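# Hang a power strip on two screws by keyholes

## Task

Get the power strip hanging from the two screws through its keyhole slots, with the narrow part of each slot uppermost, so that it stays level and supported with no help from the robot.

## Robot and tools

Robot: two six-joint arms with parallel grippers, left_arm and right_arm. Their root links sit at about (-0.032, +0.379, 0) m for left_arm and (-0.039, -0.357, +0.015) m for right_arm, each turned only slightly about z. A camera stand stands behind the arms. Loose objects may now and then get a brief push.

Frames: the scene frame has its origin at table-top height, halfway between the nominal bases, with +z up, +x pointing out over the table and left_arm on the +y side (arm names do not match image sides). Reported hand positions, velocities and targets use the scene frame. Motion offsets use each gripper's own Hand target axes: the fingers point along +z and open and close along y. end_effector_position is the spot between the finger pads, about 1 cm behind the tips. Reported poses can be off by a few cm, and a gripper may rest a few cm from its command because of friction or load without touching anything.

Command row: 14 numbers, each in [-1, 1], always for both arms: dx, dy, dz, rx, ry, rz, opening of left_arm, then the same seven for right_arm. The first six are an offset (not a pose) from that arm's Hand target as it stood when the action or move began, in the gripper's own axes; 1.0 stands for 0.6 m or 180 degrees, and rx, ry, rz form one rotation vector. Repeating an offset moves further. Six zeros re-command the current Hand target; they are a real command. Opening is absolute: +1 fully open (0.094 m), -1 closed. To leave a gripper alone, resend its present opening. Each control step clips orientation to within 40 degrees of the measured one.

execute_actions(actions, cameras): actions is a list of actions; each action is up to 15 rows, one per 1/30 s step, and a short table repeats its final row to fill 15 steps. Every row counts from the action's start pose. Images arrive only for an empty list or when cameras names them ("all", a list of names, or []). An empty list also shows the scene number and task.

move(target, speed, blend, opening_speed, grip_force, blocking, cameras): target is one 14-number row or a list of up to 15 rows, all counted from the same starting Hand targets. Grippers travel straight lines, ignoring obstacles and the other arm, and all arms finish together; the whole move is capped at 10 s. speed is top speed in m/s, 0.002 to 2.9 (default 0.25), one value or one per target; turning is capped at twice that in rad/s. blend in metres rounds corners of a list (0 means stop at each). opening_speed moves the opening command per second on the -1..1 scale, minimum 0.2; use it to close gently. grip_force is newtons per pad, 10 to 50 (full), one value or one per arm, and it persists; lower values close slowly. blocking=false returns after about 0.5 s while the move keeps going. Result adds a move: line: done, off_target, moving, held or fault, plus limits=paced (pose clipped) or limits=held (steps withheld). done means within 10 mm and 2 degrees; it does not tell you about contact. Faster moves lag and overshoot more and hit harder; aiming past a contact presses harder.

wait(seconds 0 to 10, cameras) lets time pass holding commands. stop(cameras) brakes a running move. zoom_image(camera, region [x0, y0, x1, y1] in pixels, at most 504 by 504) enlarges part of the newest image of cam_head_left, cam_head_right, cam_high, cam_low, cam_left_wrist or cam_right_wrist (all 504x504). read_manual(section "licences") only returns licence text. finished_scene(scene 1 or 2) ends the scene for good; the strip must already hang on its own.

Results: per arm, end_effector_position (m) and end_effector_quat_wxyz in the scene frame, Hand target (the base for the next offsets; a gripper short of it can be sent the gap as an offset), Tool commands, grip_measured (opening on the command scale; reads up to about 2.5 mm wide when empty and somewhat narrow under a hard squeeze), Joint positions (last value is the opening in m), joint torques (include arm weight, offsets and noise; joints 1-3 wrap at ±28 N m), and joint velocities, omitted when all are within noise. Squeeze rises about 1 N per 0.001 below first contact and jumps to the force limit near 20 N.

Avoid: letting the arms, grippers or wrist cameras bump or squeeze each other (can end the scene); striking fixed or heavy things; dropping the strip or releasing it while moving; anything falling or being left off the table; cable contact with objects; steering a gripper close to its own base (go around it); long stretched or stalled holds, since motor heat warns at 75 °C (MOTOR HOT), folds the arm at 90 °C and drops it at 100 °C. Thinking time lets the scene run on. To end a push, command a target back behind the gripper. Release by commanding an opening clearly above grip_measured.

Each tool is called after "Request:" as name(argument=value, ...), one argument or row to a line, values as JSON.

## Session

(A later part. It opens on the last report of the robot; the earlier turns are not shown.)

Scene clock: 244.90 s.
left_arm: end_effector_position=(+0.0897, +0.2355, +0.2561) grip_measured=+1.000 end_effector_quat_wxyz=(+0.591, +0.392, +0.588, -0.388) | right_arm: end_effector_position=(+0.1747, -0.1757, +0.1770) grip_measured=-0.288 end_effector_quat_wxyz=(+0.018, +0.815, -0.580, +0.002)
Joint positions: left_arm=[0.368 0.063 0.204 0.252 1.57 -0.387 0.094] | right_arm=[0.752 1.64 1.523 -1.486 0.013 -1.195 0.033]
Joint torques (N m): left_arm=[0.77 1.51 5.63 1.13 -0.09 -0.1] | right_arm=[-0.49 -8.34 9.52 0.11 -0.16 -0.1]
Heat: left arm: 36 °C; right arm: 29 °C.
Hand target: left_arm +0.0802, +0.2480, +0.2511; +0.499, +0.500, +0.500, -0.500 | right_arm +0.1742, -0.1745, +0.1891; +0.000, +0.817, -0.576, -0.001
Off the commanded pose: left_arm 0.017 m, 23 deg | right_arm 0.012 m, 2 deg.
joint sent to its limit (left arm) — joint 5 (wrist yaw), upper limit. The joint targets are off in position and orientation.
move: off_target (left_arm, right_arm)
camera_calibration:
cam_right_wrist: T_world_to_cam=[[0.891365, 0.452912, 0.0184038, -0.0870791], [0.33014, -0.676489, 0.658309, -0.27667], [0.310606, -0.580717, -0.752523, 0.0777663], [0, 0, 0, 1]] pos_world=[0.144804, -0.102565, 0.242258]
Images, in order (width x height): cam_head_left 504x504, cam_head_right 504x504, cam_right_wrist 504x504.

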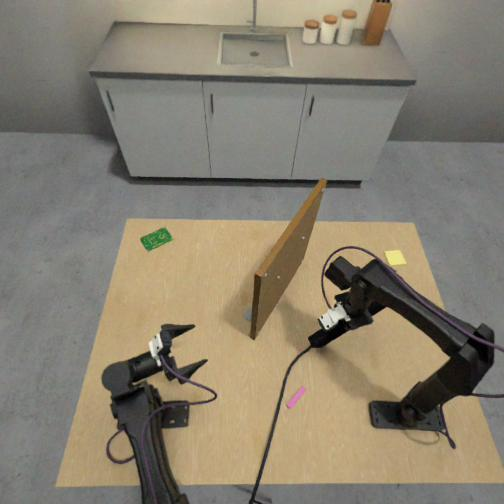

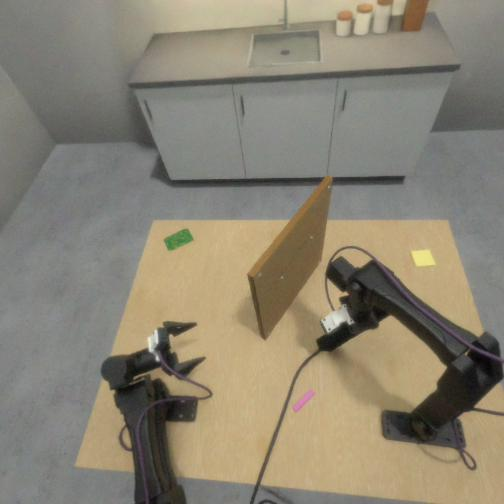

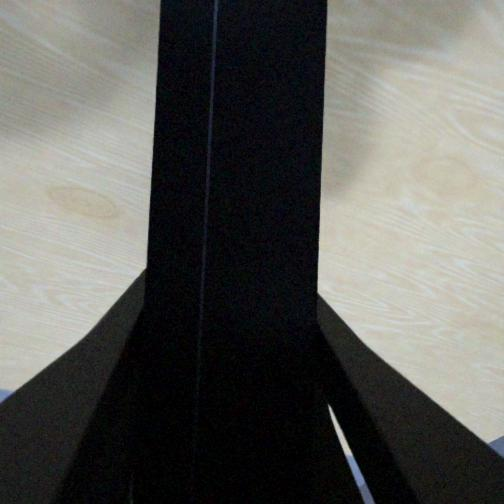

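Request:
move(
  target=[0,0,0,0,0,0,1, 0,0,0.255,0,0,0,-0.6],
  speed=0.05,
  grip_force=20,
  cameras=["cam_right_wrist","cam_head_left","cam_head_right"],
)

Request:
zoom_image(
  camera="cam_head_left",
  region=[280, 260, 420, 390],
)

Scene clock: 259.80 s.
left_arm: end_effector_position=(+0.0897, +0.2355, +0.2561) grip_measured=+1.000 end_effector_quat_wxyz=(+0.591, +0.392, +0.588, -0.388) | right_arm: end_effector_position=(+0.1726, -0.1775, +0.0406) grip_measured=-0.282 end_effector_quat_wxyz=(+0.005, +0.817, -0.576, +0.001)
Joint positions: left_arm=[0.368 0.063 0.204 0.252 1.57 -0.387 0.094] | right_arm=[0.747 1.685 1.019 -0.914 0.004 -1.209 0.034]
Joint torques (N m): left_arm=[0.91 1.62 5.7 1.11 -0.1 -0.11] | right_arm=[0.09 -5.39 6.28 0.53 -0.11 0.04]
Heat: left arm: 34 °C; right arm: 29 °C.
Hand target: left_arm +0.0802, +0.2480, +0.2511; +0.499, +0.500, +0.500, -0.500 | right_arm +0.1740, -0.1744, +0.0360; +0.000, +0.817, -0.576, -0.001
Off the commanded pose: left_arm 0.016 m, 23 deg | right_arm 0.006 m, 1 deg.
joint sent to its limit (left arm) — joint 5 (wrist yaw), upper limit. The joint targets are off in position and orientation.
grip_force (N): 20, 20
move: off_target (left_arm)
camera_calibration:
cam_right_wrist: T_world_to_cam=[[0.887236, 0.459607, 0.0396773, -0.0807777], [0.327589, -0.688265, 0.647284, -0.188521], [0.324804, -0.561295, -0.761216, -0.0238413], [0, 0, 0, 1]] pos_world=[0.14117, -0.106009, 0.107083]
Images, in order (width x height): cam_head_left 504x504, cam_head_right 504x504, cam_right_wrist 504x504.

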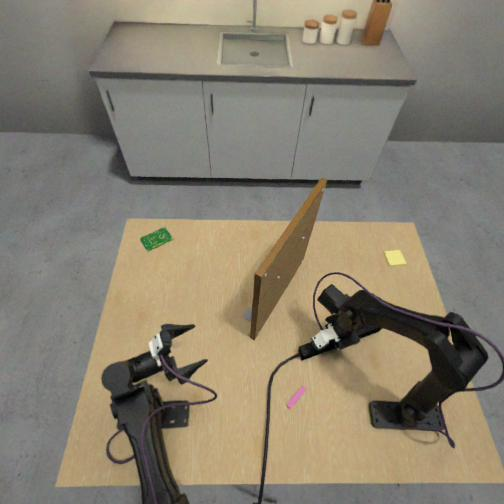

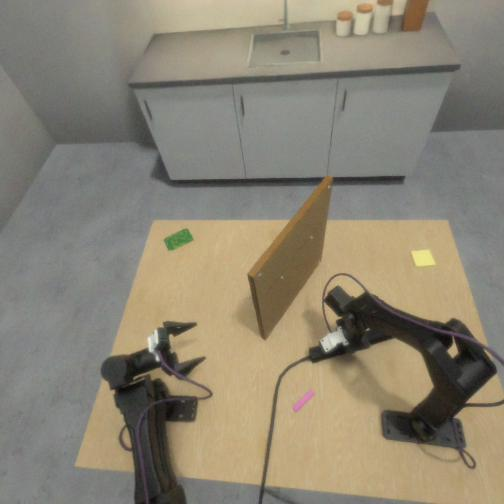

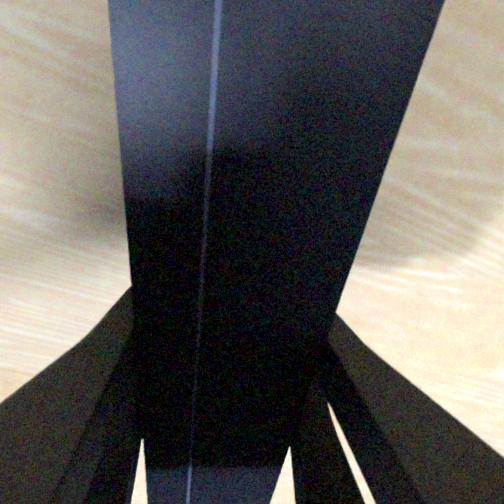

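Scaled by 3.600 from the camera's 504x504 image, which has a finer 720x720 frame.

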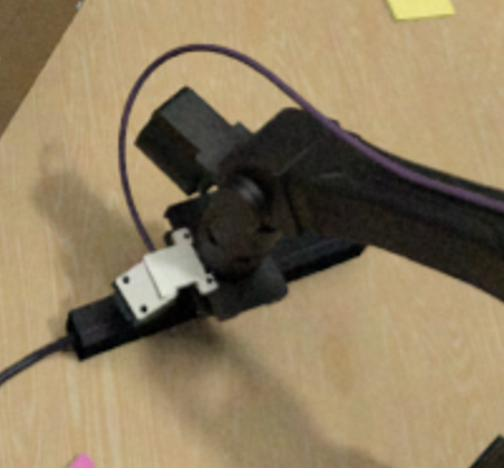

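Request:
move(
  target=[
    [0,0,0,0,0,0,1, 0,0,-0.09,0,0,0,-0.6],
    [0,0,0,0,0,0,1, 0,0,-0.09,0.306,0,0,-0.6],
  ],
  speed=0.15,
  grip_force=50,
  cameras=["cam_right_wrist","cam_head_left","cam_head_right"],
)

Request:
zoom_image(
  camera="cam_head_left",
  region=[280, 260, 420, 390],
)

Scene clock: 276.33 s.
left_arm: end_effector_position=(+0.0897, +0.2355, +0.2561) grip_measured=+1.000 end_effector_quat_wxyz=(+0.591, +0.392, +0.588, -0.388) | right_arm: end_effector_position=(+0.1630, -0.1777, +0.0753) grip_measured=-0.289 end_effector_quat_wxyz=(-0.345, +0.754, -0.502, +0.246)
Joint positions: left_arm=[0.368 0.063 0.204 0.252 1.57 -0.387 0.094] | right_arm=[1.101 0.99 0.293 -0.13 0.514 -1.112 0.033]
Joint torques (N m): left_arm=[0.8 1.59 5.61 1.13 -0.1 -0.09] | right_arm=[0.16 -2.13 7.58 1.99 0.74 0.11]
Heat: left arm: 33 °C; right arm: 28 °C.
Hand target: left_arm +0.0802, +0.2480, +0.2511; +0.499, +0.500, +0.500, -0.500 | right_arm +0.1741, -0.1745, +0.0901; -0.378, +0.725, -0.511, +0.266
Off the commanded pose: left_arm 0.016 m, 23 deg | right_arm 0.019 m, 6 deg.
joint sent to its limit (left arm) — joint 5 (wrist yaw), upper limit. The joint targets are off in position and orientation.
move: off_target (left_arm, right_arm)
camera_calibration:
cam_right_wrist: T_world_to_cam=[[0.496643, 0.366999, 0.786548, -0.0826346], [-0.13248, -0.863537, 0.486572, -0.152085], [0.857785, -0.345854, -0.38025, -0.071672], [0, 0, 0, 1]] pos_world=[0.0823709, -0.125792, 0.111743]
Images, in order (width x height): cam_head_left 504x504, cam_head_right 504x504, cam_right_wrist 504x504.

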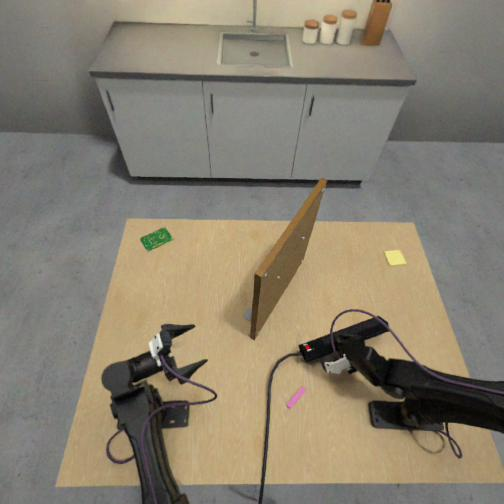

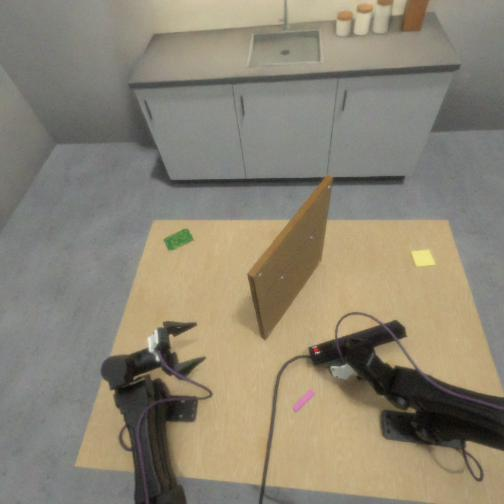

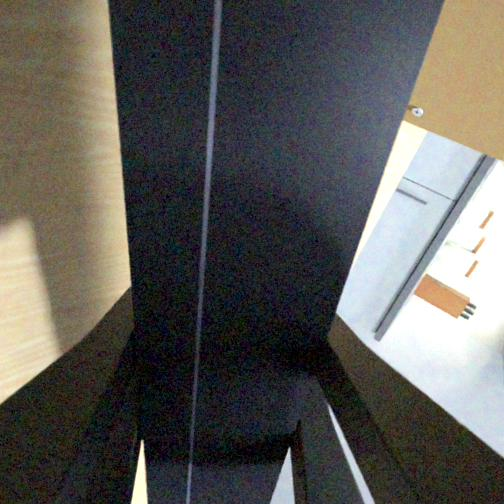

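Scaled by 3.600 from the camera's 504x504 image, which has a finer 720x720 frame.

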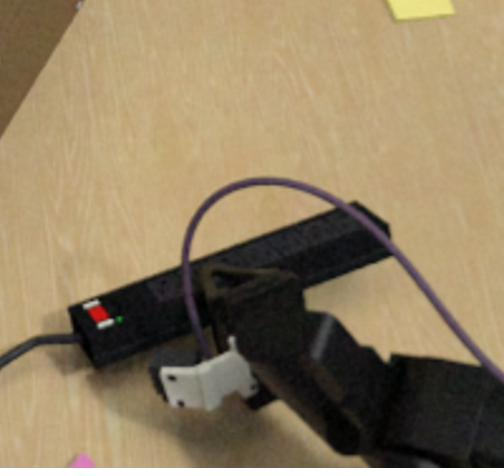

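Request:
move(
  target=[0,0,0,0,0,0,1, 0,0.048,0.034,0,0,0,-0.6],
  speed=0.06,
  cameras=["cam_right_wrist","cam_head_left","cam_low"],
)

Request:
zoom_image(
  camera="cam_head_left",
  region=[280, 260, 420, 390],
)

Scene clock: 286.20 s.
left_arm: end_effector_position=(+0.0897, +0.2355, +0.2561) grip_measured=+1.000 end_effector_quat_wxyz=(+0.591, +0.392, +0.588, -0.388) | right_arm: end_effector_position=(+0.1646, -0.1761, +0.0437) grip_measured=-0.289 end_effector_quat_wxyz=(-0.353, +0.749, -0.504, +0.247)
Joint positions: left_arm=[0.368 0.063 0.204 0.252 1.57 -0.387 0.094] | right_arm=[1.101 1.143 0.187 0.147 0.519 -1.11 0.033]
Joint torques (N m): left_arm=[0.8 1.59 5.64 1.07 -0.09 -0.06] | right_arm=[0.01 -1.44 6.82 2.01 0.68 0.03]
Heat: left arm: 33 °C; right arm: 30 °C.
Hand target: left_arm +0.0802, +0.2480, +0.2511; +0.499, +0.500, +0.500, -0.500 | right_arm +0.1743, -0.1743, +0.0548; -0.378, +0.725, -0.511, +0.266
Off the commanded pose: left_arm 0.016 m, 23 deg | right_arm 0.015 m, 5 deg.
joint sent to its limit (left arm) — joint 5 (wrist yaw), upper limit. The joint targets are off in position and orientation.
move: off_target (left_arm, right_arm)
camera_calibration:
cam_right_wrist: T_world_to_cam=[[0.488988, 0.352494, 0.797897, -0.0609373], [-0.141259, -0.870641, 0.471201, -0.134274], [0.860777, -0.343122, -0.37594, -0.0847321], [0, 0, 0, 1]] pos_world=[0.0837656, -0.124498, 0.0800375]
Images, in order (width x height): cam_head_left 504x504, cam_low 504x504, cam_right_wrist 504x504.

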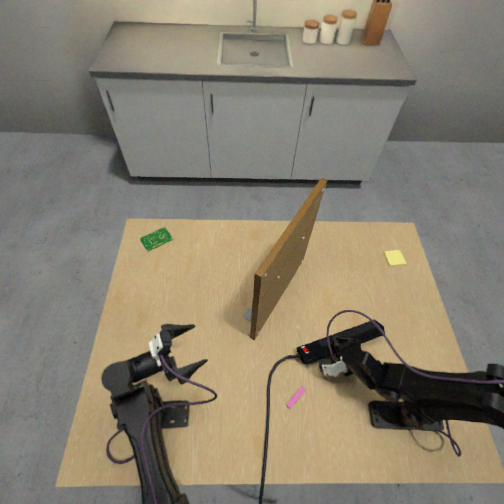

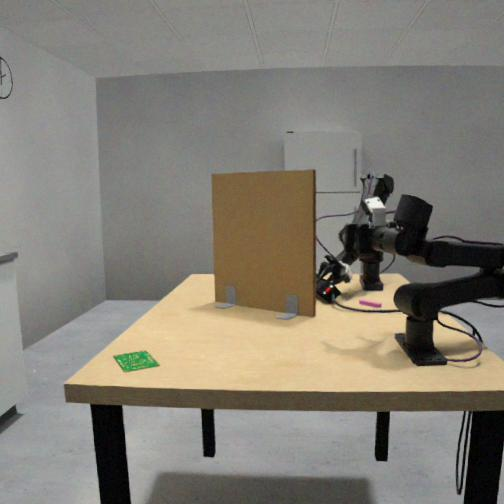

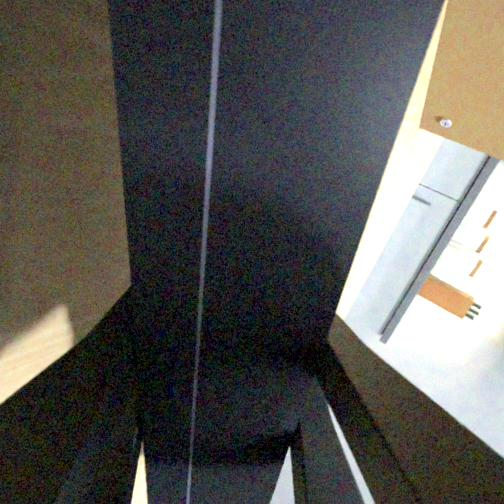

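Scaled by 3.600 from the camera's 504x504 image, which has a finer 720x720 frame.

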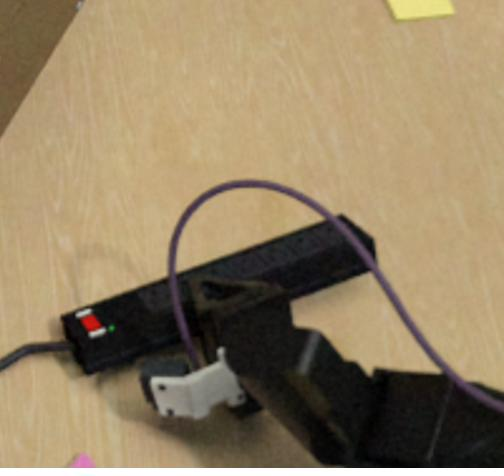

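Request:
move(
  target=[0,0,0,0,0,0,1, 0,0.016,0.012,0.06,0,0,-0.6],
  speed=0.04,
)

Request:
move(
  target=[0,0,0,0,0,0,1, 0,0,0,0,0,0,0.5],
  opening_speed=0.3,
  cameras=["cam_right_wrist","cam_head_left"],
)

Request:
zoom_image(
  camera="cam_head_left",
  region=[280, 260, 420, 390],
)

Scene clock: 295.30 s.
left_arm: end_effector_position=(+0.0897, +0.2355, +0.2561) grip_measured=+1.000 end_effector_quat_wxyz=(+0.591, +0.392, +0.588, -0.388) | right_arm: end_effector_position=(+0.1685, -0.1698, +0.0328) grip_measured=-0.289 end_effector_quat_wxyz=(-0.431, +0.709, -0.477, +0.290)
Joint positions: left_arm=[0.368 0.063 0.204 0.252 1.57 -0.387 0.094] | right_arm=[1.174 1.52 0.016 0.889 0.647 -1.168 0.033]
Joint torques (N m): left_arm=[0.76 1.59 5.74 1.08 -0.08 -0.04] | right_arm=[0.29 -2.04 4.04 2.05 0.78 -0.02]
Heat: left arm: 33 °C; right arm: 30 °C.
Hand target: left_arm +0.0802, +0.2480, +0.2511; +0.499, +0.500, +0.500, -0.500 | right_arm +0.1746, -0.1741, +0.0428; -0.444, +0.686, -0.484, +0.313
Off the commanded pose: left_arm 0.016 m, 23 deg | right_arm 0.013 m, 4 deg.
joint sent to its limit (left arm) — joint 5 (wrist yaw), upper limit. The joint targets are off in position and orientation.
move: off_target (left_arm, right_arm)

Scene clock: 299.17 s.
left_arm: end_effector_position=(+0.0897, +0.2355, +0.2561) grip_measured=+1.000 end_effector_quat_wxyz=(+0.591, +0.392, +0.588, -0.388) | right_arm: end_effector_position=(+0.1744, -0.1716, +0.0425) grip_measured=+0.497 end_effector_quat_wxyz=(-0.444, +0.690, -0.482, +0.308)
Joint positions: left_arm=[0.368 0.063 0.204 0.252 1.57 -0.387 0.094] | right_arm=[1.174 1.526 0.015 0.939 0.691 -1.178 0.07]
Joint torques (N m): left_arm=[0.73 1.37 5.53 1.09 -0.11 -0.1] | right_arm=[0.31 -1.78 3.86 1.76 0.33 0.03]
Heat: left arm: 33 °C; right arm: 31 °C.
Hand target: left_arm +0.0802, +0.2480, +0.2511; +0.499, +0.500, +0.500, -0.500 | right_arm +0.1747, -0.1742, +0.0428; -0.444, +0.686, -0.484, +0.313
Off the commanded pose: left_arm 0.016 m, 23 deg | right_arm 0.003 m, 1 deg.
joint sent to its limit (left arm) — joint 5 (wrist yaw), upper limit. The joint targets are off in position and orientation.
move: off_target (left_arm)
camera_calibration:
cam_right_wrist: T_world_to_cam=[[0.301268, 0.251823, 0.919686, -0.0561447], [-0.254589, -0.908242, 0.332086, -0.109123], [0.918925, -0.334189, -0.209513, -0.107855], [0, 0, 0, 1]] pos_world=[0.0882433, -0.121016, 0.0652769]
Images, in order (width x height): cam_head_left 504x504, cam_right_wrist 504x504.

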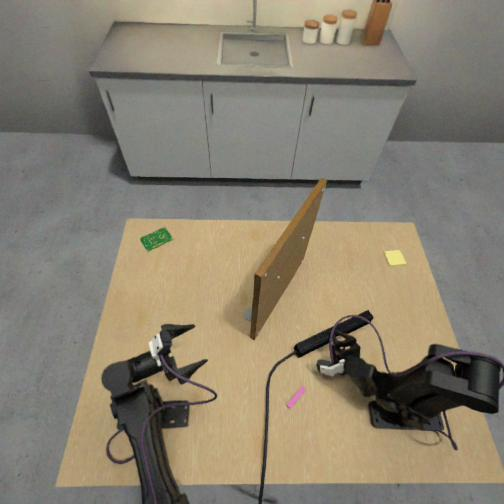

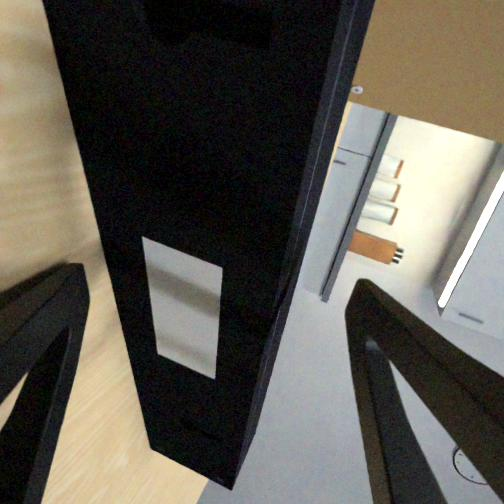

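Scaled by 3.600 from the camera's 504x504 image, which has a finer 720x720 frame.

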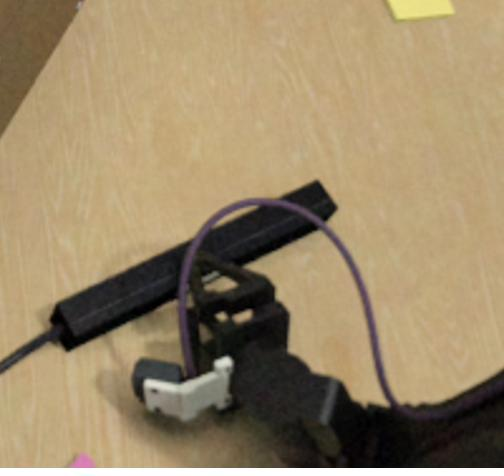

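Request:
zoom_image(
  camera="cam_right_wrist",
  region=[90, 0, 350, 110],
)

Request:
zoom_image(
  camera="cam_right_wrist",
  region=[120, 370, 270, 500],
)

Scaled by 1.938 from the camera's 504x504 image, which has a finer 720x720 frame.

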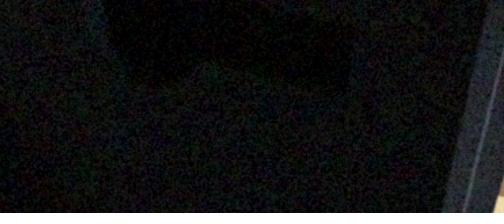

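Scaled by 3.360 from the camera's 504x504 image, which has a finer 720x720 frame.

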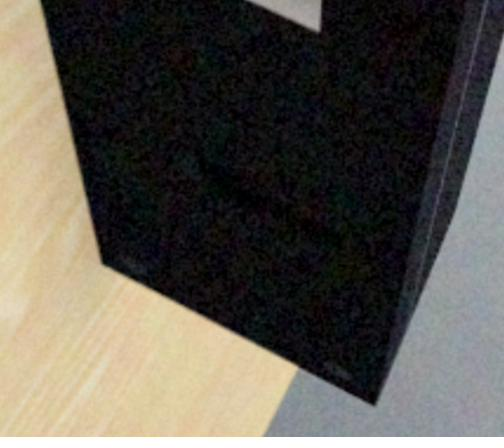

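Request:
move(
  target=[0,0,0,0,0,0,1, 0,0,0,-0.36,0,0,0.5],
  speed=0.15,
  cameras=["cam_right_wrist","cam_head_left"],
)

Scene clock: 330.20 s.
left_arm: end_effector_position=(+0.0897, +0.2355, +0.2561) grip_measured=+1.000 end_effector_quat_wxyz=(+0.591, +0.392, +0.588, -0.388) | right_arm: end_effector_position=(+0.1940, -0.1640, +0.0505) grip_measured=+0.497 end_effector_quat_wxyz=(-0.055, +0.815, -0.576, +0.035)
Joint positions: left_arm=[0.368 0.063 0.204 0.252 1.57 -0.387 0.094] | right_arm=[0.757 1.643 1.007 -0.811 0.041 -1.198 0.07]
Joint torques (N m): left_arm=[0.8 1.43 5.7 1.11 -0.17 -0.09] | right_arm=[-0.59 -4.11 7.94 -0.27 -0.38 -0.03]
Heat: left arm: 32 °C; right arm: 31 °C.
Hand target: left_arm +0.0802, +0.2480, +0.2511; +0.499, +0.500, +0.500, -0.500 | right_arm +0.1747, -0.1741, +0.0429; -0.008, +0.817, -0.576, +0.005
Off the commanded pose: left_arm 0.016 m, 23 deg | right_arm 0.023 m, 6 deg.
joint sent to its limit (left arm) — joint 5 (wrist yaw), upper limit. The joint targets are off in position and orientation.
move: off_target (left_arm, right_arm)
camera_calibration:
cam_right_wrist: T_world_to_cam=[[0.874843, 0.451365, 0.17584, -0.112266], [0.245981, -0.726657, 0.641453, -0.182831], [0.417305, -0.517918, -0.746738, -0.0272659], [0, 0, 0, 1]] pos_world=[0.154566, -0.0963045, 0.116658]
Images, in order (width x height): cam_head_left 504x504, cam_right_wrist 504x504.

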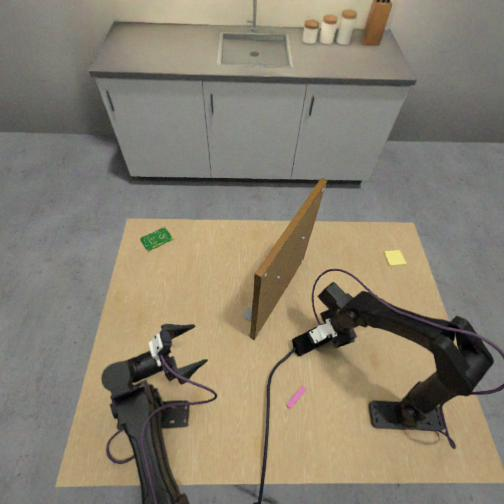

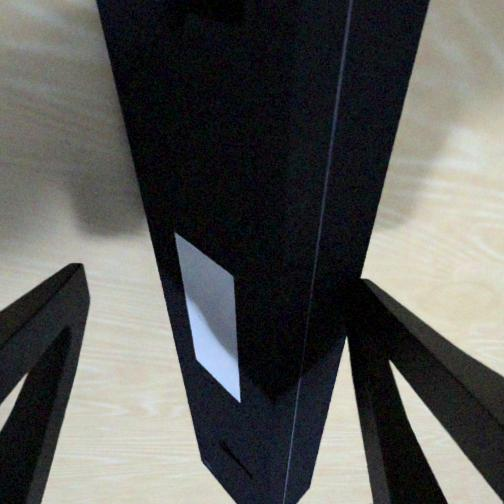

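Request:
move(
  target=[
    [0,0,0,0,0,0,1, 0,0,0,0,0,0,-0.1],
    [0,0,0,0,0,0,1, 0,0,0,0,0,0,-0.6],
  ],
  opening_speed=0.4,
  grip_force=25,
  cameras=["cam_right_wrist","cam_head_left"],
)

Request:
zoom_image(
  camera="cam_head_left",
  region=[280, 260, 420, 390],
)

Scene clock: 343.17 s.
left_arm: end_effector_position=(+0.0897, +0.2355, +0.2561) grip_measured=+1.000 end_effector_quat_wxyz=(+0.591, +0.392, +0.588, -0.388) | right_arm: end_effector_position=(+0.2054, -0.1584, +0.0608) grip_measured=-0.593 end_effector_quat_wxyz=(-0.071, +0.814, -0.575, +0.044)
Joint positions: left_arm=[0.368 0.063 0.204 0.252 1.57 -0.387 0.094] | right_arm=[0.752 1.643 1.045 -0.814 0.05 -1.206 0.019]
Joint torques (N m): left_arm=[0.68 1.52 5.6 1.09 -0.11 -0.11] | right_arm=[-0.16 -4.18 5.16 -0.23 -0.46 0.05]
Heat: left arm: 32 °C; right arm: 29 °C.
Hand target: left_arm +0.0802, +0.2480, +0.2511; +0.499, +0.500, +0.500, -0.500 | right_arm +0.1747, -0.1742, +0.0428; -0.008, +0.817, -0.576, +0.005
Off the commanded pose: left_arm 0.016 m, 23 deg | right_arm 0.039 m, 8 deg.
joint sent to its limit (left arm) — joint 5 (wrist yaw), upper limit. The joint targets are off in position and orientation.
grip_force (N): 25, 25
move: off_target (left_arm, right_arm); target 2's new opening was sent with right_arm's hand 0.030 m and 7 deg from that target
camera_calibration:
cam_right_wrist: T_world_to_cam=[[0.867821, 0.449606, 0.211521, -0.127616], [0.225934, -0.73621, 0.637925, -0.185312], [0.442539, -0.505815, -0.74048, -0.0250681], [0, 0, 0, 1]] pos_world=[0.163709, -0.0917316, 0.126646]
Images, in order (width x height): cam_head_left 504x504, cam_right_wrist 504x504.

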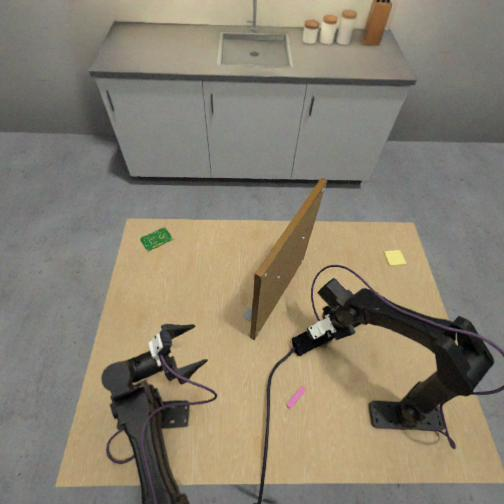

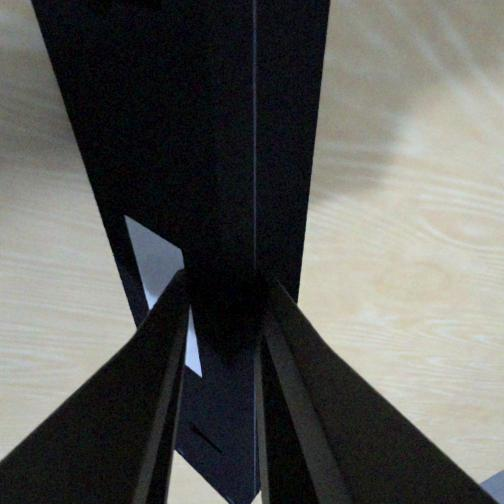

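Scaled by 3.600 from the camera's 504x504 image, which has a finer 720x720 frame.

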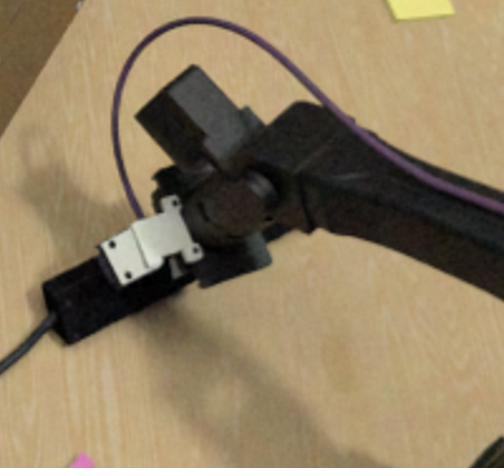

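Request:
move(
  target=[
    [0,0,0,0,0,0,1, 0,-0.05,-0.05,0,0,0,1],
    [0,0,0,0,0,0,1, 0,-0.05,-0.25,0,0,0,1],
  ],
  speed=0.15,
  cameras=["cam_right_wrist","cam_head_left"],
)

Request:
zoom_image(
  camera="cam_head_left",
  region=[280, 260, 420, 390],
)

Scene clock: 355.87 s.
left_arm: end_effector_position=(+0.0897, +0.2355, +0.2561) grip_measured=+1.000 end_effector_quat_wxyz=(+0.591, +0.392, +0.588, -0.388) | right_arm: end_effector_position=(+0.2023, -0.1662, +0.1825) grip_measured=+0.997 end_effector_quat_wxyz=(+0.003, +0.817, -0.576, +0.011)
Joint positions: left_arm=[0.368 0.063 0.204 0.252 1.57 -0.387 0.094] | right_arm=[0.723 1.717 1.631 -1.485 0.022 -1.234 0.094]
Joint torques (N m): left_arm=[0.87 1.65 5.75 1.06 -0.09 -0.09] | right_arm=[-0.42 -8.13 10 0.1 -0.19 -0.02]
Heat: left arm: 31 °C; right arm: 28 °C.
Hand target: left_arm +0.0802, +0.2480, +0.2511; +0.499, +0.500, +0.500, -0.500 | right_arm +0.2005, -0.1652, +0.1934; -0.008, +0.817, -0.576, +0.005
Off the commanded pose: left_arm 0.016 m, 23 deg | right_arm 0.011 m, 1 deg.
joint sent to its limit (left arm) — joint 5 (wrist yaw), upper limit. The joint targets are off in position and orientation.
grip_force (N): 25, 25
move: off_target (left_arm, right_arm)
camera_calibration:
cam_right_wrist: T_world_to_cam=[[0.886209, 0.460355, 0.0520275, -0.119956], [0.316159, -0.683035, 0.658412, -0.281195], [0.33864, -0.567041, -0.750858, 0.0752109], [0, 0, 0, 1]] pos_world=[0.169739, -0.094196, 0.247856]
Images, in order (width x height): cam_head_left 504x504, cam_right_wrist 504x504.

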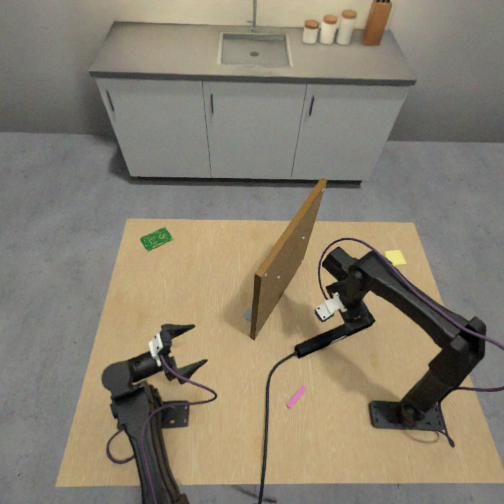

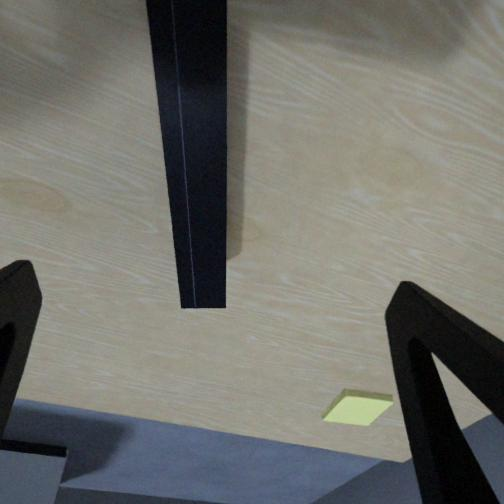

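Scaled by 3.600 from the camera's 504x504 image, which has a finer 720x720 frame.

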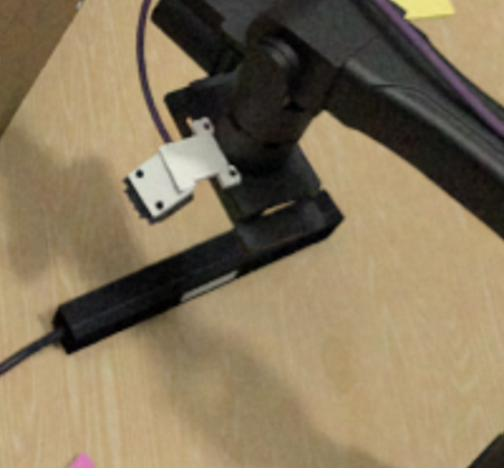

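Request:
move(
  target=[
    [0,0,0,0,0,0,1, -0.006,0.045,0.1,0,0,0,1],
    [0,0,0,0,0,0,1, -0.006,0.045,0.26,0,0,0,1],
    [0,0,0,0,0,0,1, -0.006,0.045,0.26,0,0,0,-0.6],
  ],
  speed=0.15,
  opening_speed=0.8,
  grip_force=50,
  cameras=["cam_right_wrist"],
)

Scene clock: 369.40 s.
left_arm: end_effector_position=(+0.0897, +0.2355, +0.2561) grip_measured=+1.000 end_effector_quat_wxyz=(+0.591, +0.392, +0.588, -0.388) | right_arm: end_effector_position=(+0.1805, -0.1713, +0.0410) grip_measured=-0.286 end_effector_quat_wxyz=(-0.012, +0.817, -0.576, +0.013)
Joint positions: left_arm=[0.368 0.063 0.204 0.252 1.57 -0.387 0.094] | right_arm=[0.755 1.687 1.022 -0.877 0.02 -1.202 0.034]
Joint torques (N m): left_arm=[0.77 1.4 5.5 1.08 -0.09 -0.09] | right_arm=[0.39 -5.56 6.41 0.38 -0.16 0.06]
Heat: left arm: 31 °C; right arm: 28 °C.
Hand target: left_arm +0.0802, +0.2480, +0.2511; +0.499, +0.500, +0.500, -0.500 | right_arm +0.1764, -0.1698, +0.0368; -0.008, +0.817, -0.576, +0.005
Off the commanded pose: left_arm 0.016 m, 23 deg | right_arm 0.006 m, 1 deg.
joint sent to its limit (left arm) — joint 5 (wrist yaw), upper limit. The joint targets are off in position and orientation.
move: off_target (left_arm)
camera_calibration:
cam_right_wrist: T_world_to_cam=[[0.884456, 0.459721, 0.0799626, -0.0918373], [0.303055, -0.696229, 0.650709, -0.184267], [0.354817, -0.551291, -0.755105, -0.0265893], [0, 0, 0, 1]] pos_world=[0.146503, -0.100731, 0.10717]
Images, in order (width x height): cam_right_wrist 504x504.

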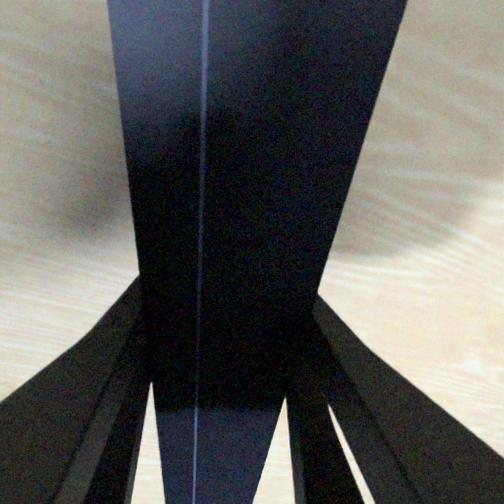

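Request:
move(
  target=[
    [0,0,0,0,0,0,1, 0,0,-0.08,0,0,0,-0.6],
    [0,0,0,0,0,0,1, 0,0,-0.08,0.36,0,0,-0.6],
    [0,0,0,0,0,0,1, 0,0,-0.005,0.36,0,0,-0.6],
  ],
  speed=0.15,
  cameras=["cam_head_left","cam_right_wrist"],
)

Request:
zoom_image(
  camera="cam_head_left",
  region=[280, 260, 420, 390],
)

Scene clock: 387.43 s.
left_arm: end_effector_position=(+0.0897, +0.2355, +0.2561) grip_measured=+1.000 end_effector_quat_wxyz=(+0.591, +0.392, +0.588, -0.388) | right_arm: end_effector_position=(+0.1743, -0.1699, +0.0347) grip_measured=-0.289 end_effector_quat_wxyz=(-0.429, +0.702, -0.475, +0.311)
Joint positions: left_arm=[0.368 0.063 0.204 0.252 1.57 -0.387 0.094] | right_arm=[1.177 1.579 0.029 0.947 0.69 -1.19 0.033]
Joint torques (N m): left_arm=[0.85 1.47 5.7 1.07 -0.09 -0.08] | right_arm=[0.17 -2.15 3.73 1.95 0.36 0.17]
Heat: left arm: 31 °C; right arm: 29 °C.
Hand target: left_arm +0.0802, +0.2480, +0.2511; +0.499, +0.500, +0.500, -0.500 | right_arm +0.1763, -0.1699, +0.0398; -0.444, +0.686, -0.484, +0.313
Off the commanded pose: left_arm 0.016 m, 23 deg | right_arm 0.006 m, 3 deg.
joint sent to its limit (left arm) — joint 5 (wrist yaw), upper limit. The joint targets are off in position and orientation.
move: off_target (left_arm, right_arm)
camera_calibration:
cam_right_wrist: T_world_to_cam=[[0.307781, 0.289031, 0.906494, -0.0436649], [-0.243597, -0.897051, 0.368728, -0.106326], [0.919745, -0.334307, -0.205688, -0.109052], [0, 0, 0, 1]] pos_world=[0.0878386, -0.119216, 0.0563566]
Images, in order (width x height): cam_head_left 504x504, cam_right_wrist 504x504.

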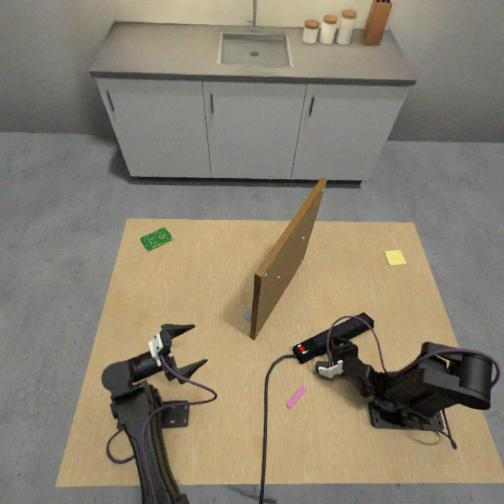

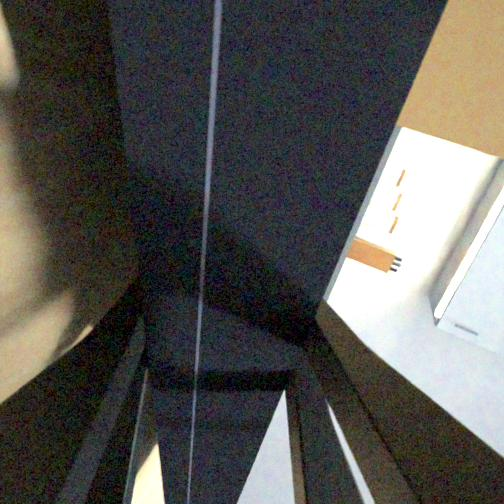

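Scaled by 3.600 from the camera's 504x504 image, which has a finer 720x720 frame.

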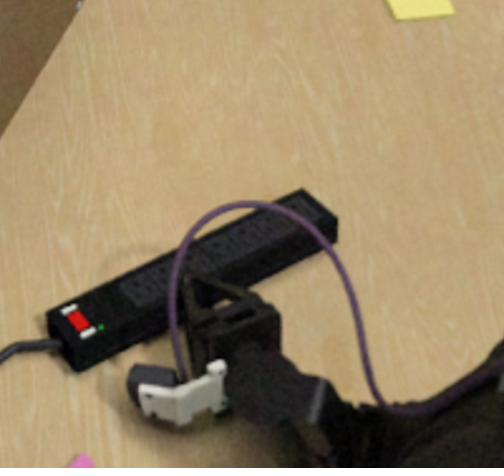

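Request:
move(
  target=[
    [0,0,0,0,0,0,1, 0,-0.012,0,0,0,0,-0.02],
    [0,0,0,0,0,0,1, 0,-0.012,-0.13,0,0,0,-0.02],
  ],
  speed=0.05,
  cameras=["cam_head_left","cam_right_wrist"],
)

Request:
zoom_image(
  camera="cam_head_left",
  region=[280, 260, 420, 390],
)

Scene clock: 397.03 s.
left_arm: end_effector_position=(+0.0897, +0.2355, +0.2561) grip_measured=+1.000 end_effector_quat_wxyz=(+0.591, +0.392, +0.588, -0.388) | right_arm: end_effector_position=(+0.1115, -0.1987, +0.0652) grip_measured=-0.023 end_effector_quat_wxyz=(-0.430, +0.700, -0.477, +0.312)
Joint positions: left_arm=[0.368 0.063 0.204 0.252 1.57 -0.387 0.094] | right_arm=[1.629 0.876 0.077 -0.183 1.019 -0.695 0.046]
Joint torques (N m): left_arm=[0.87 1.65 5.7 1.05 -0.11 -0.06] | right_arm=[0.72 0.35 10.59 1.01 0.65 0.15]
Heat: left arm: 31 °C; right arm: 30 °C.
Hand target: left_arm +0.0802, +0.2480, +0.2511; +0.499, +0.500, +0.500, -0.500 | right_arm +0.1121, -0.1928, +0.0783; -0.444, +0.686, -0.484, +0.313
Off the commanded pose: left_arm 0.016 m, 23 deg | right_arm 0.014 m, 2 deg.
joint sent to its limit (left arm) — joint 5 (wrist yaw), upper limit. The joint targets are off in position and orientation.
move: off_target (left_arm, right_arm)
camera_calibration:
cam_right_wrist: T_world_to_cam=[[0.307932, 0.285865, 0.907446, -0.0443659], [-0.247458, -0.896901, 0.366515, -0.158068], [0.918663, -0.337417, -0.205445, -0.0551843], [0, 0, 0, 1]] pos_world=[0.0252423, -0.147709, 0.0868566]
Images, in order (width x height): cam_head_left 504x504, cam_right_wrist 504x504.

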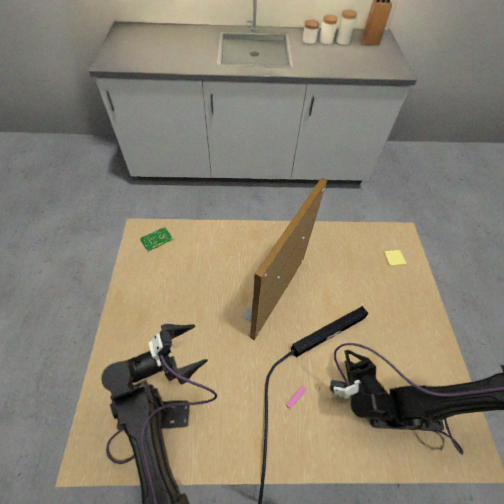

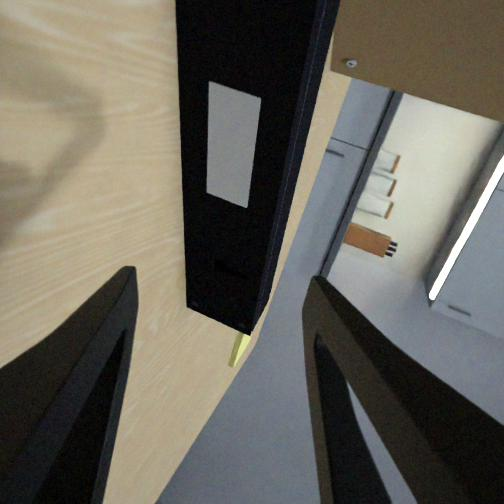

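Scaled by 3.600 from the camera's 504x504 image, which has a finer 720x720 frame.

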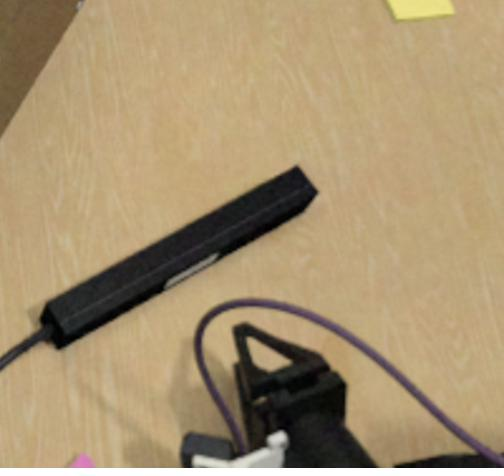

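Request:
move(
  target=[
    [0,0,0,0,0,0,1, -0.014,-0.171,0.03,0,0,0,1],
    [0,0,0,0,0,0,1, -0.014,-0.171,0.0875,-0.36,0,0,1],
  ],
  speed=0.25,
)

Request:
move(
  target=[
    [0,0,0,0,0,0,1, 0,0,0,0,0,-0.04,1],
  ],
  cameras=["cam_head_left","cam_right_wrist"],
)

Scene clock: 441.00 s.
left_arm: end_effector_position=(+0.0897, +0.2355, +0.2561) grip_measured=+1.000 end_effector_quat_wxyz=(+0.591, +0.392, +0.588, -0.388) | right_arm: end_effector_position=(+0.1930, -0.1575, +0.1459) grip_measured=+0.997 end_effector_quat_wxyz=(-0.007, +0.817, -0.576, +0.013)
Joint positions: left_arm=[0.368 0.063 0.204 0.252 1.57 -0.387 0.094] | right_arm=[0.765 1.679 1.442 -1.313 0.023 -1.192 0.094]
Joint torques (N m): left_arm=[0.84 1.72 5.48 1.03 -0.11 -0.12] | right_arm=[-0.59 -5.71 10.7 0.14 -0.18 -0.03]
Heat: left arm: 30 °C; right arm: 29 °C.
Hand target: left_arm +0.0802, +0.2480, +0.2511; +0.499, +0.500, +0.500, -0.500 | right_arm +0.1941, -0.1546, +0.1505; -0.008, +0.817, -0.576, +0.005
Off the commanded pose: left_arm 0.016 m, 23 deg | right_arm 0.005 m, 1 deg.
joint sent to its limit (left arm) — joint 5 (wrist yaw), upper limit. The joint targets are off in position and orientation.
move: off_target (left_arm)

Scene clock: 442.10 s.
left_arm: end_effector_position=(+0.0897, +0.2355, +0.2561) grip_measured=+1.000 end_effector_quat_wxyz=(+0.591, +0.392, +0.588, -0.388) | right_arm: end_effector_position=(+0.1929, -0.1575, +0.1459) grip_measured=+0.997 end_effector_quat_wxyz=(-0.006, +0.852, -0.524, +0.014)
Joint positions: left_arm=[0.368 0.063 0.204 0.252 1.57 -0.387 0.094] | right_arm=[0.765 1.679 1.442 -1.313 0.023 -1.317 0.094]
Joint torques (N m): left_arm=[0.64 1.32 5.44 1.11 -0.12 -0.11] | right_arm=[-0.59 -5.71 10.67 0.12 -0.19 -0.05]
Heat: left arm: 30 °C; right arm: 29 °C.
Hand target: left_arm +0.0802, +0.2480, +0.2511; +0.499, +0.500, +0.500, -0.500 | right_arm +0.1940, -0.1547, +0.1505; -0.007, +0.852, -0.524, +0.005
Off the commanded pose: left_arm 0.016 m, 23 deg | right_arm 0.006 m, 1 deg.
joint sent to its limit (left arm) — joint 5 (wrist yaw), upper limit. The joint targets are off in position and orientation.
move: off_target (left_arm)
camera_calibration:
cam_right_wrist: T_world_to_cam=[[0.820964, 0.566628, 0.0703617, -0.0870006], [0.389434, -0.645785, 0.656736, -0.256188], [0.417564, -0.511756, -0.750831, 0.0492627], [0, 0, 0, 1]] pos_world=[0.150622, -0.0909349, 0.211357]
Images, in order (width x height): cam_head_left 504x504, cam_right_wrist 504x504.

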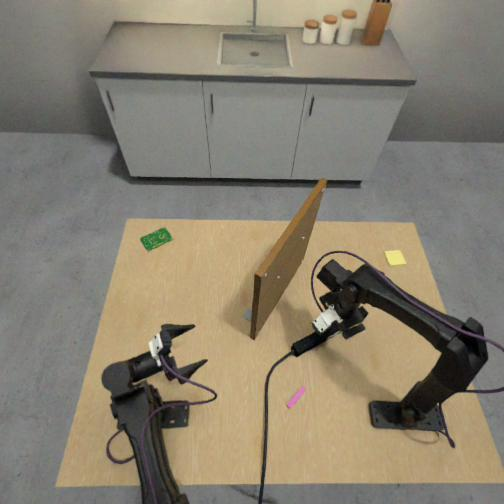

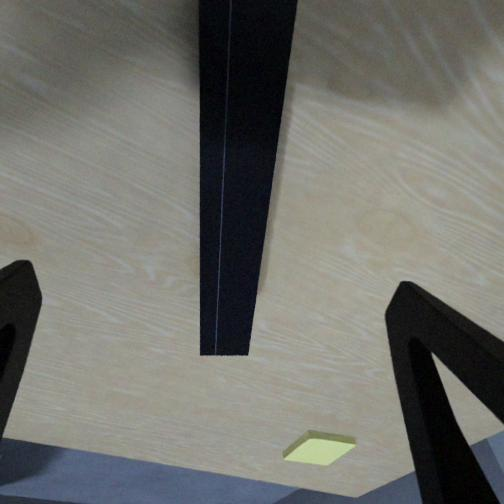

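Request:
move(
  target=[
    [0,0,0,0,0,0,1, -0.005,-0.014,0.187,0,0,0,1],
    [0,0,0,0,0,0,1, -0.005,-0.014,0.187,0,0,0,-0.6],
  ],
  speed=0.15,
  opening_speed=0.8,
)

Request:
move(
  target=[
    [0,0,0,0,0,0,1, 0,0,-0.09,0,0,0,-0.6],
    [0,0,0,0,0,0,1, 0,0,-0.09,0,0,0.4,-0.6],
    [0,0,0,0,0,0,1, 0,0,-0.09,0,0,0.8,-0.6],
  ],
  speed=0.2,
  cameras=["all"],
)

Scene clock: 456.23 s.
left_arm: end_effector_position=(+0.0897, +0.2355, +0.2561) grip_measured=+1.000 end_effector_quat_wxyz=(+0.591, +0.392, +0.588, -0.388) | right_arm: end_effector_position=(+0.2020, -0.1489, +0.0430) grip_measured=-0.287 end_effector_quat_wxyz=(-0.005, +0.853, -0.522, +0.012)
Joint positions: left_arm=[0.368 0.063 0.204 0.252 1.57 -0.387 0.094] | right_arm=[0.765 1.804 1.172 -0.921 0.02 -1.321 0.034]
Joint torques (N m): left_arm=[0.68 1.54 5.67 1.04 -0.14 -0.17] | right_arm=[-0.51 -6.68 6.46 0.47 -0.17 0.01]
Heat: left arm: 30 °C; right arm: 29 °C.
Hand target: left_arm +0.0802, +0.2480, +0.2511; +0.499, +0.500, +0.500, -0.500 | right_arm +0.2020, -0.1475, +0.0385; -0.007, +0.852, -0.524, +0.005
Off the commanded pose: left_arm 0.016 m, 23 deg | right_arm 0.005 m, 1 deg.
joint sent to its limit (left arm) — joint 5 (wrist yaw), upper limit. The joint targets are off in position and orientation.
move: off_target (left_arm)

Scene clock: 464.77 s.
left_arm: end_effector_position=(+0.0897, +0.2355, +0.2561) grip_measured=+1.000 end_effector_quat_wxyz=(+0.591, +0.392, +0.588, -0.388) | right_arm: end_effector_position=(+0.1696, -0.1525, +0.0784) grip_measured=-0.287 end_effector_quat_wxyz=(-0.057, +0.216, +0.975, -0.020)
Joint positions: left_arm=[0.368 0.063 0.204 0.252 1.57 -0.387 0.094] | right_arm=[0.773 1.771 1.272 -1.17 -0.069 1.164 0.034]
Joint torques (N m): left_arm=[0.68 1.62 5.75 1.06 -0.11 -0.12] | right_arm=[-1.31 -9.74 10.78 0.56 0.71 0.33]
Heat: left arm: 30 °C; right arm: 29 °C.
Hand target: left_arm +0.0802, +0.2480, +0.2511; +0.499, +0.500, +0.500, -0.500 | right_arm +0.2011, -0.1478, +0.0925; +0.007, +0.235, +0.972, +0.005
Off the commanded pose: left_arm 0.016 m, 23 deg | right_arm 0.035 m, 8 deg.
joint sent to its limit (left arm) — joint 5 (wrist yaw), upper limit. The joint targets are off in position and orientation.
move: off_target (left_arm, right_arm)
camera_calibration:
cam_left_wrist: T_world_to_cam=[[-0.925543, -0.35514, 0.13132, 0.127054], [-0.330163, 0.58716, -0.739078, 0.0956505], [0.18537, -0.727405, -0.660696, 0.418288], [0, 0, 0, 1]] pos_world=[0.0716357, 0.293225, 0.33037]
cam_right_wrist: T_world_to_cam=[[-0.28803, -0.952857, 0.0954063, -0.111643], [-0.640926, 0.265841, 0.720099, 0.109258], [-0.711514, 0.146262, -0.687281, 0.297857], [0, 0, 0, 1]] pos_world=[0.249799, -0.17899, 0.136686]

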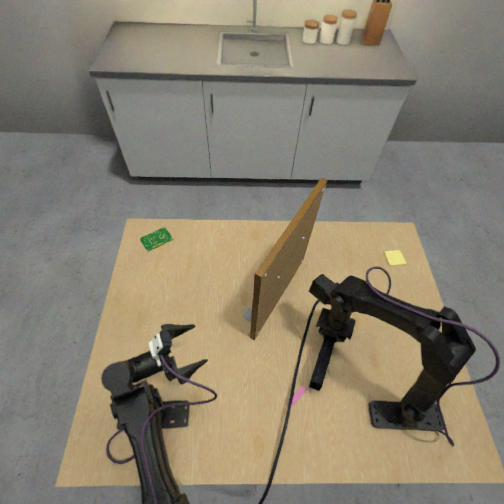

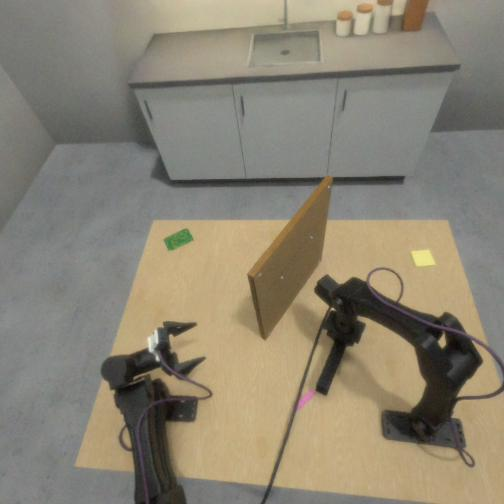

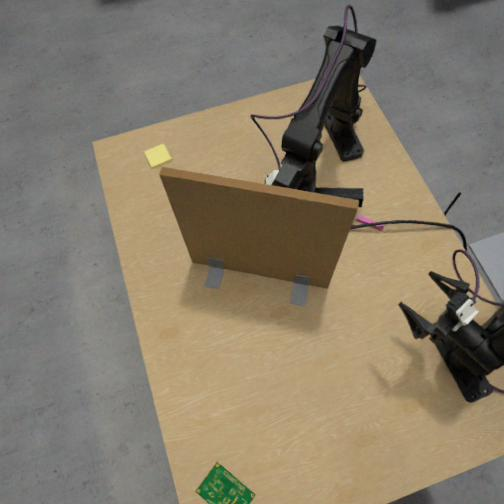

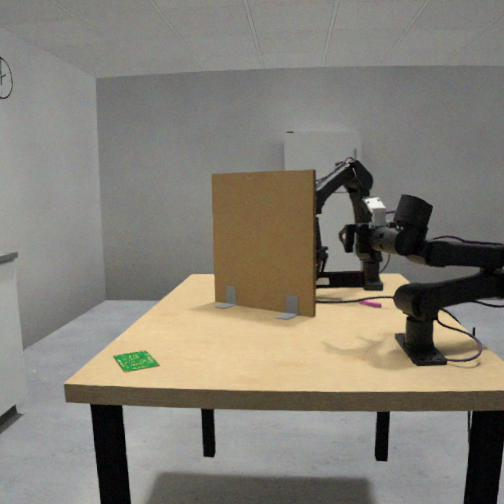

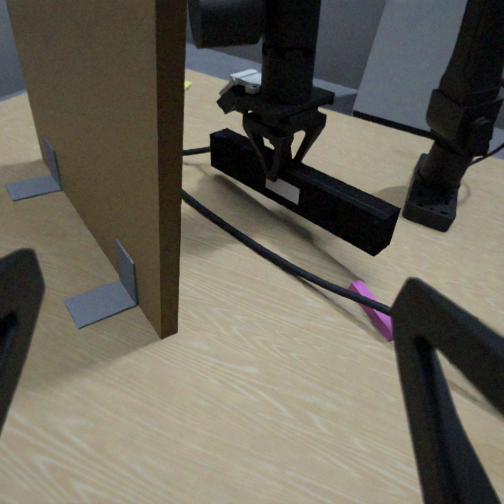

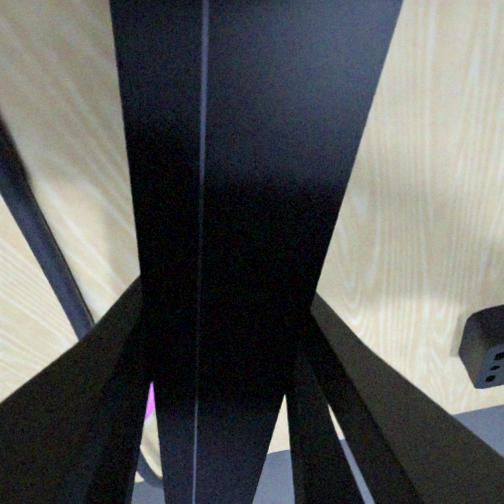

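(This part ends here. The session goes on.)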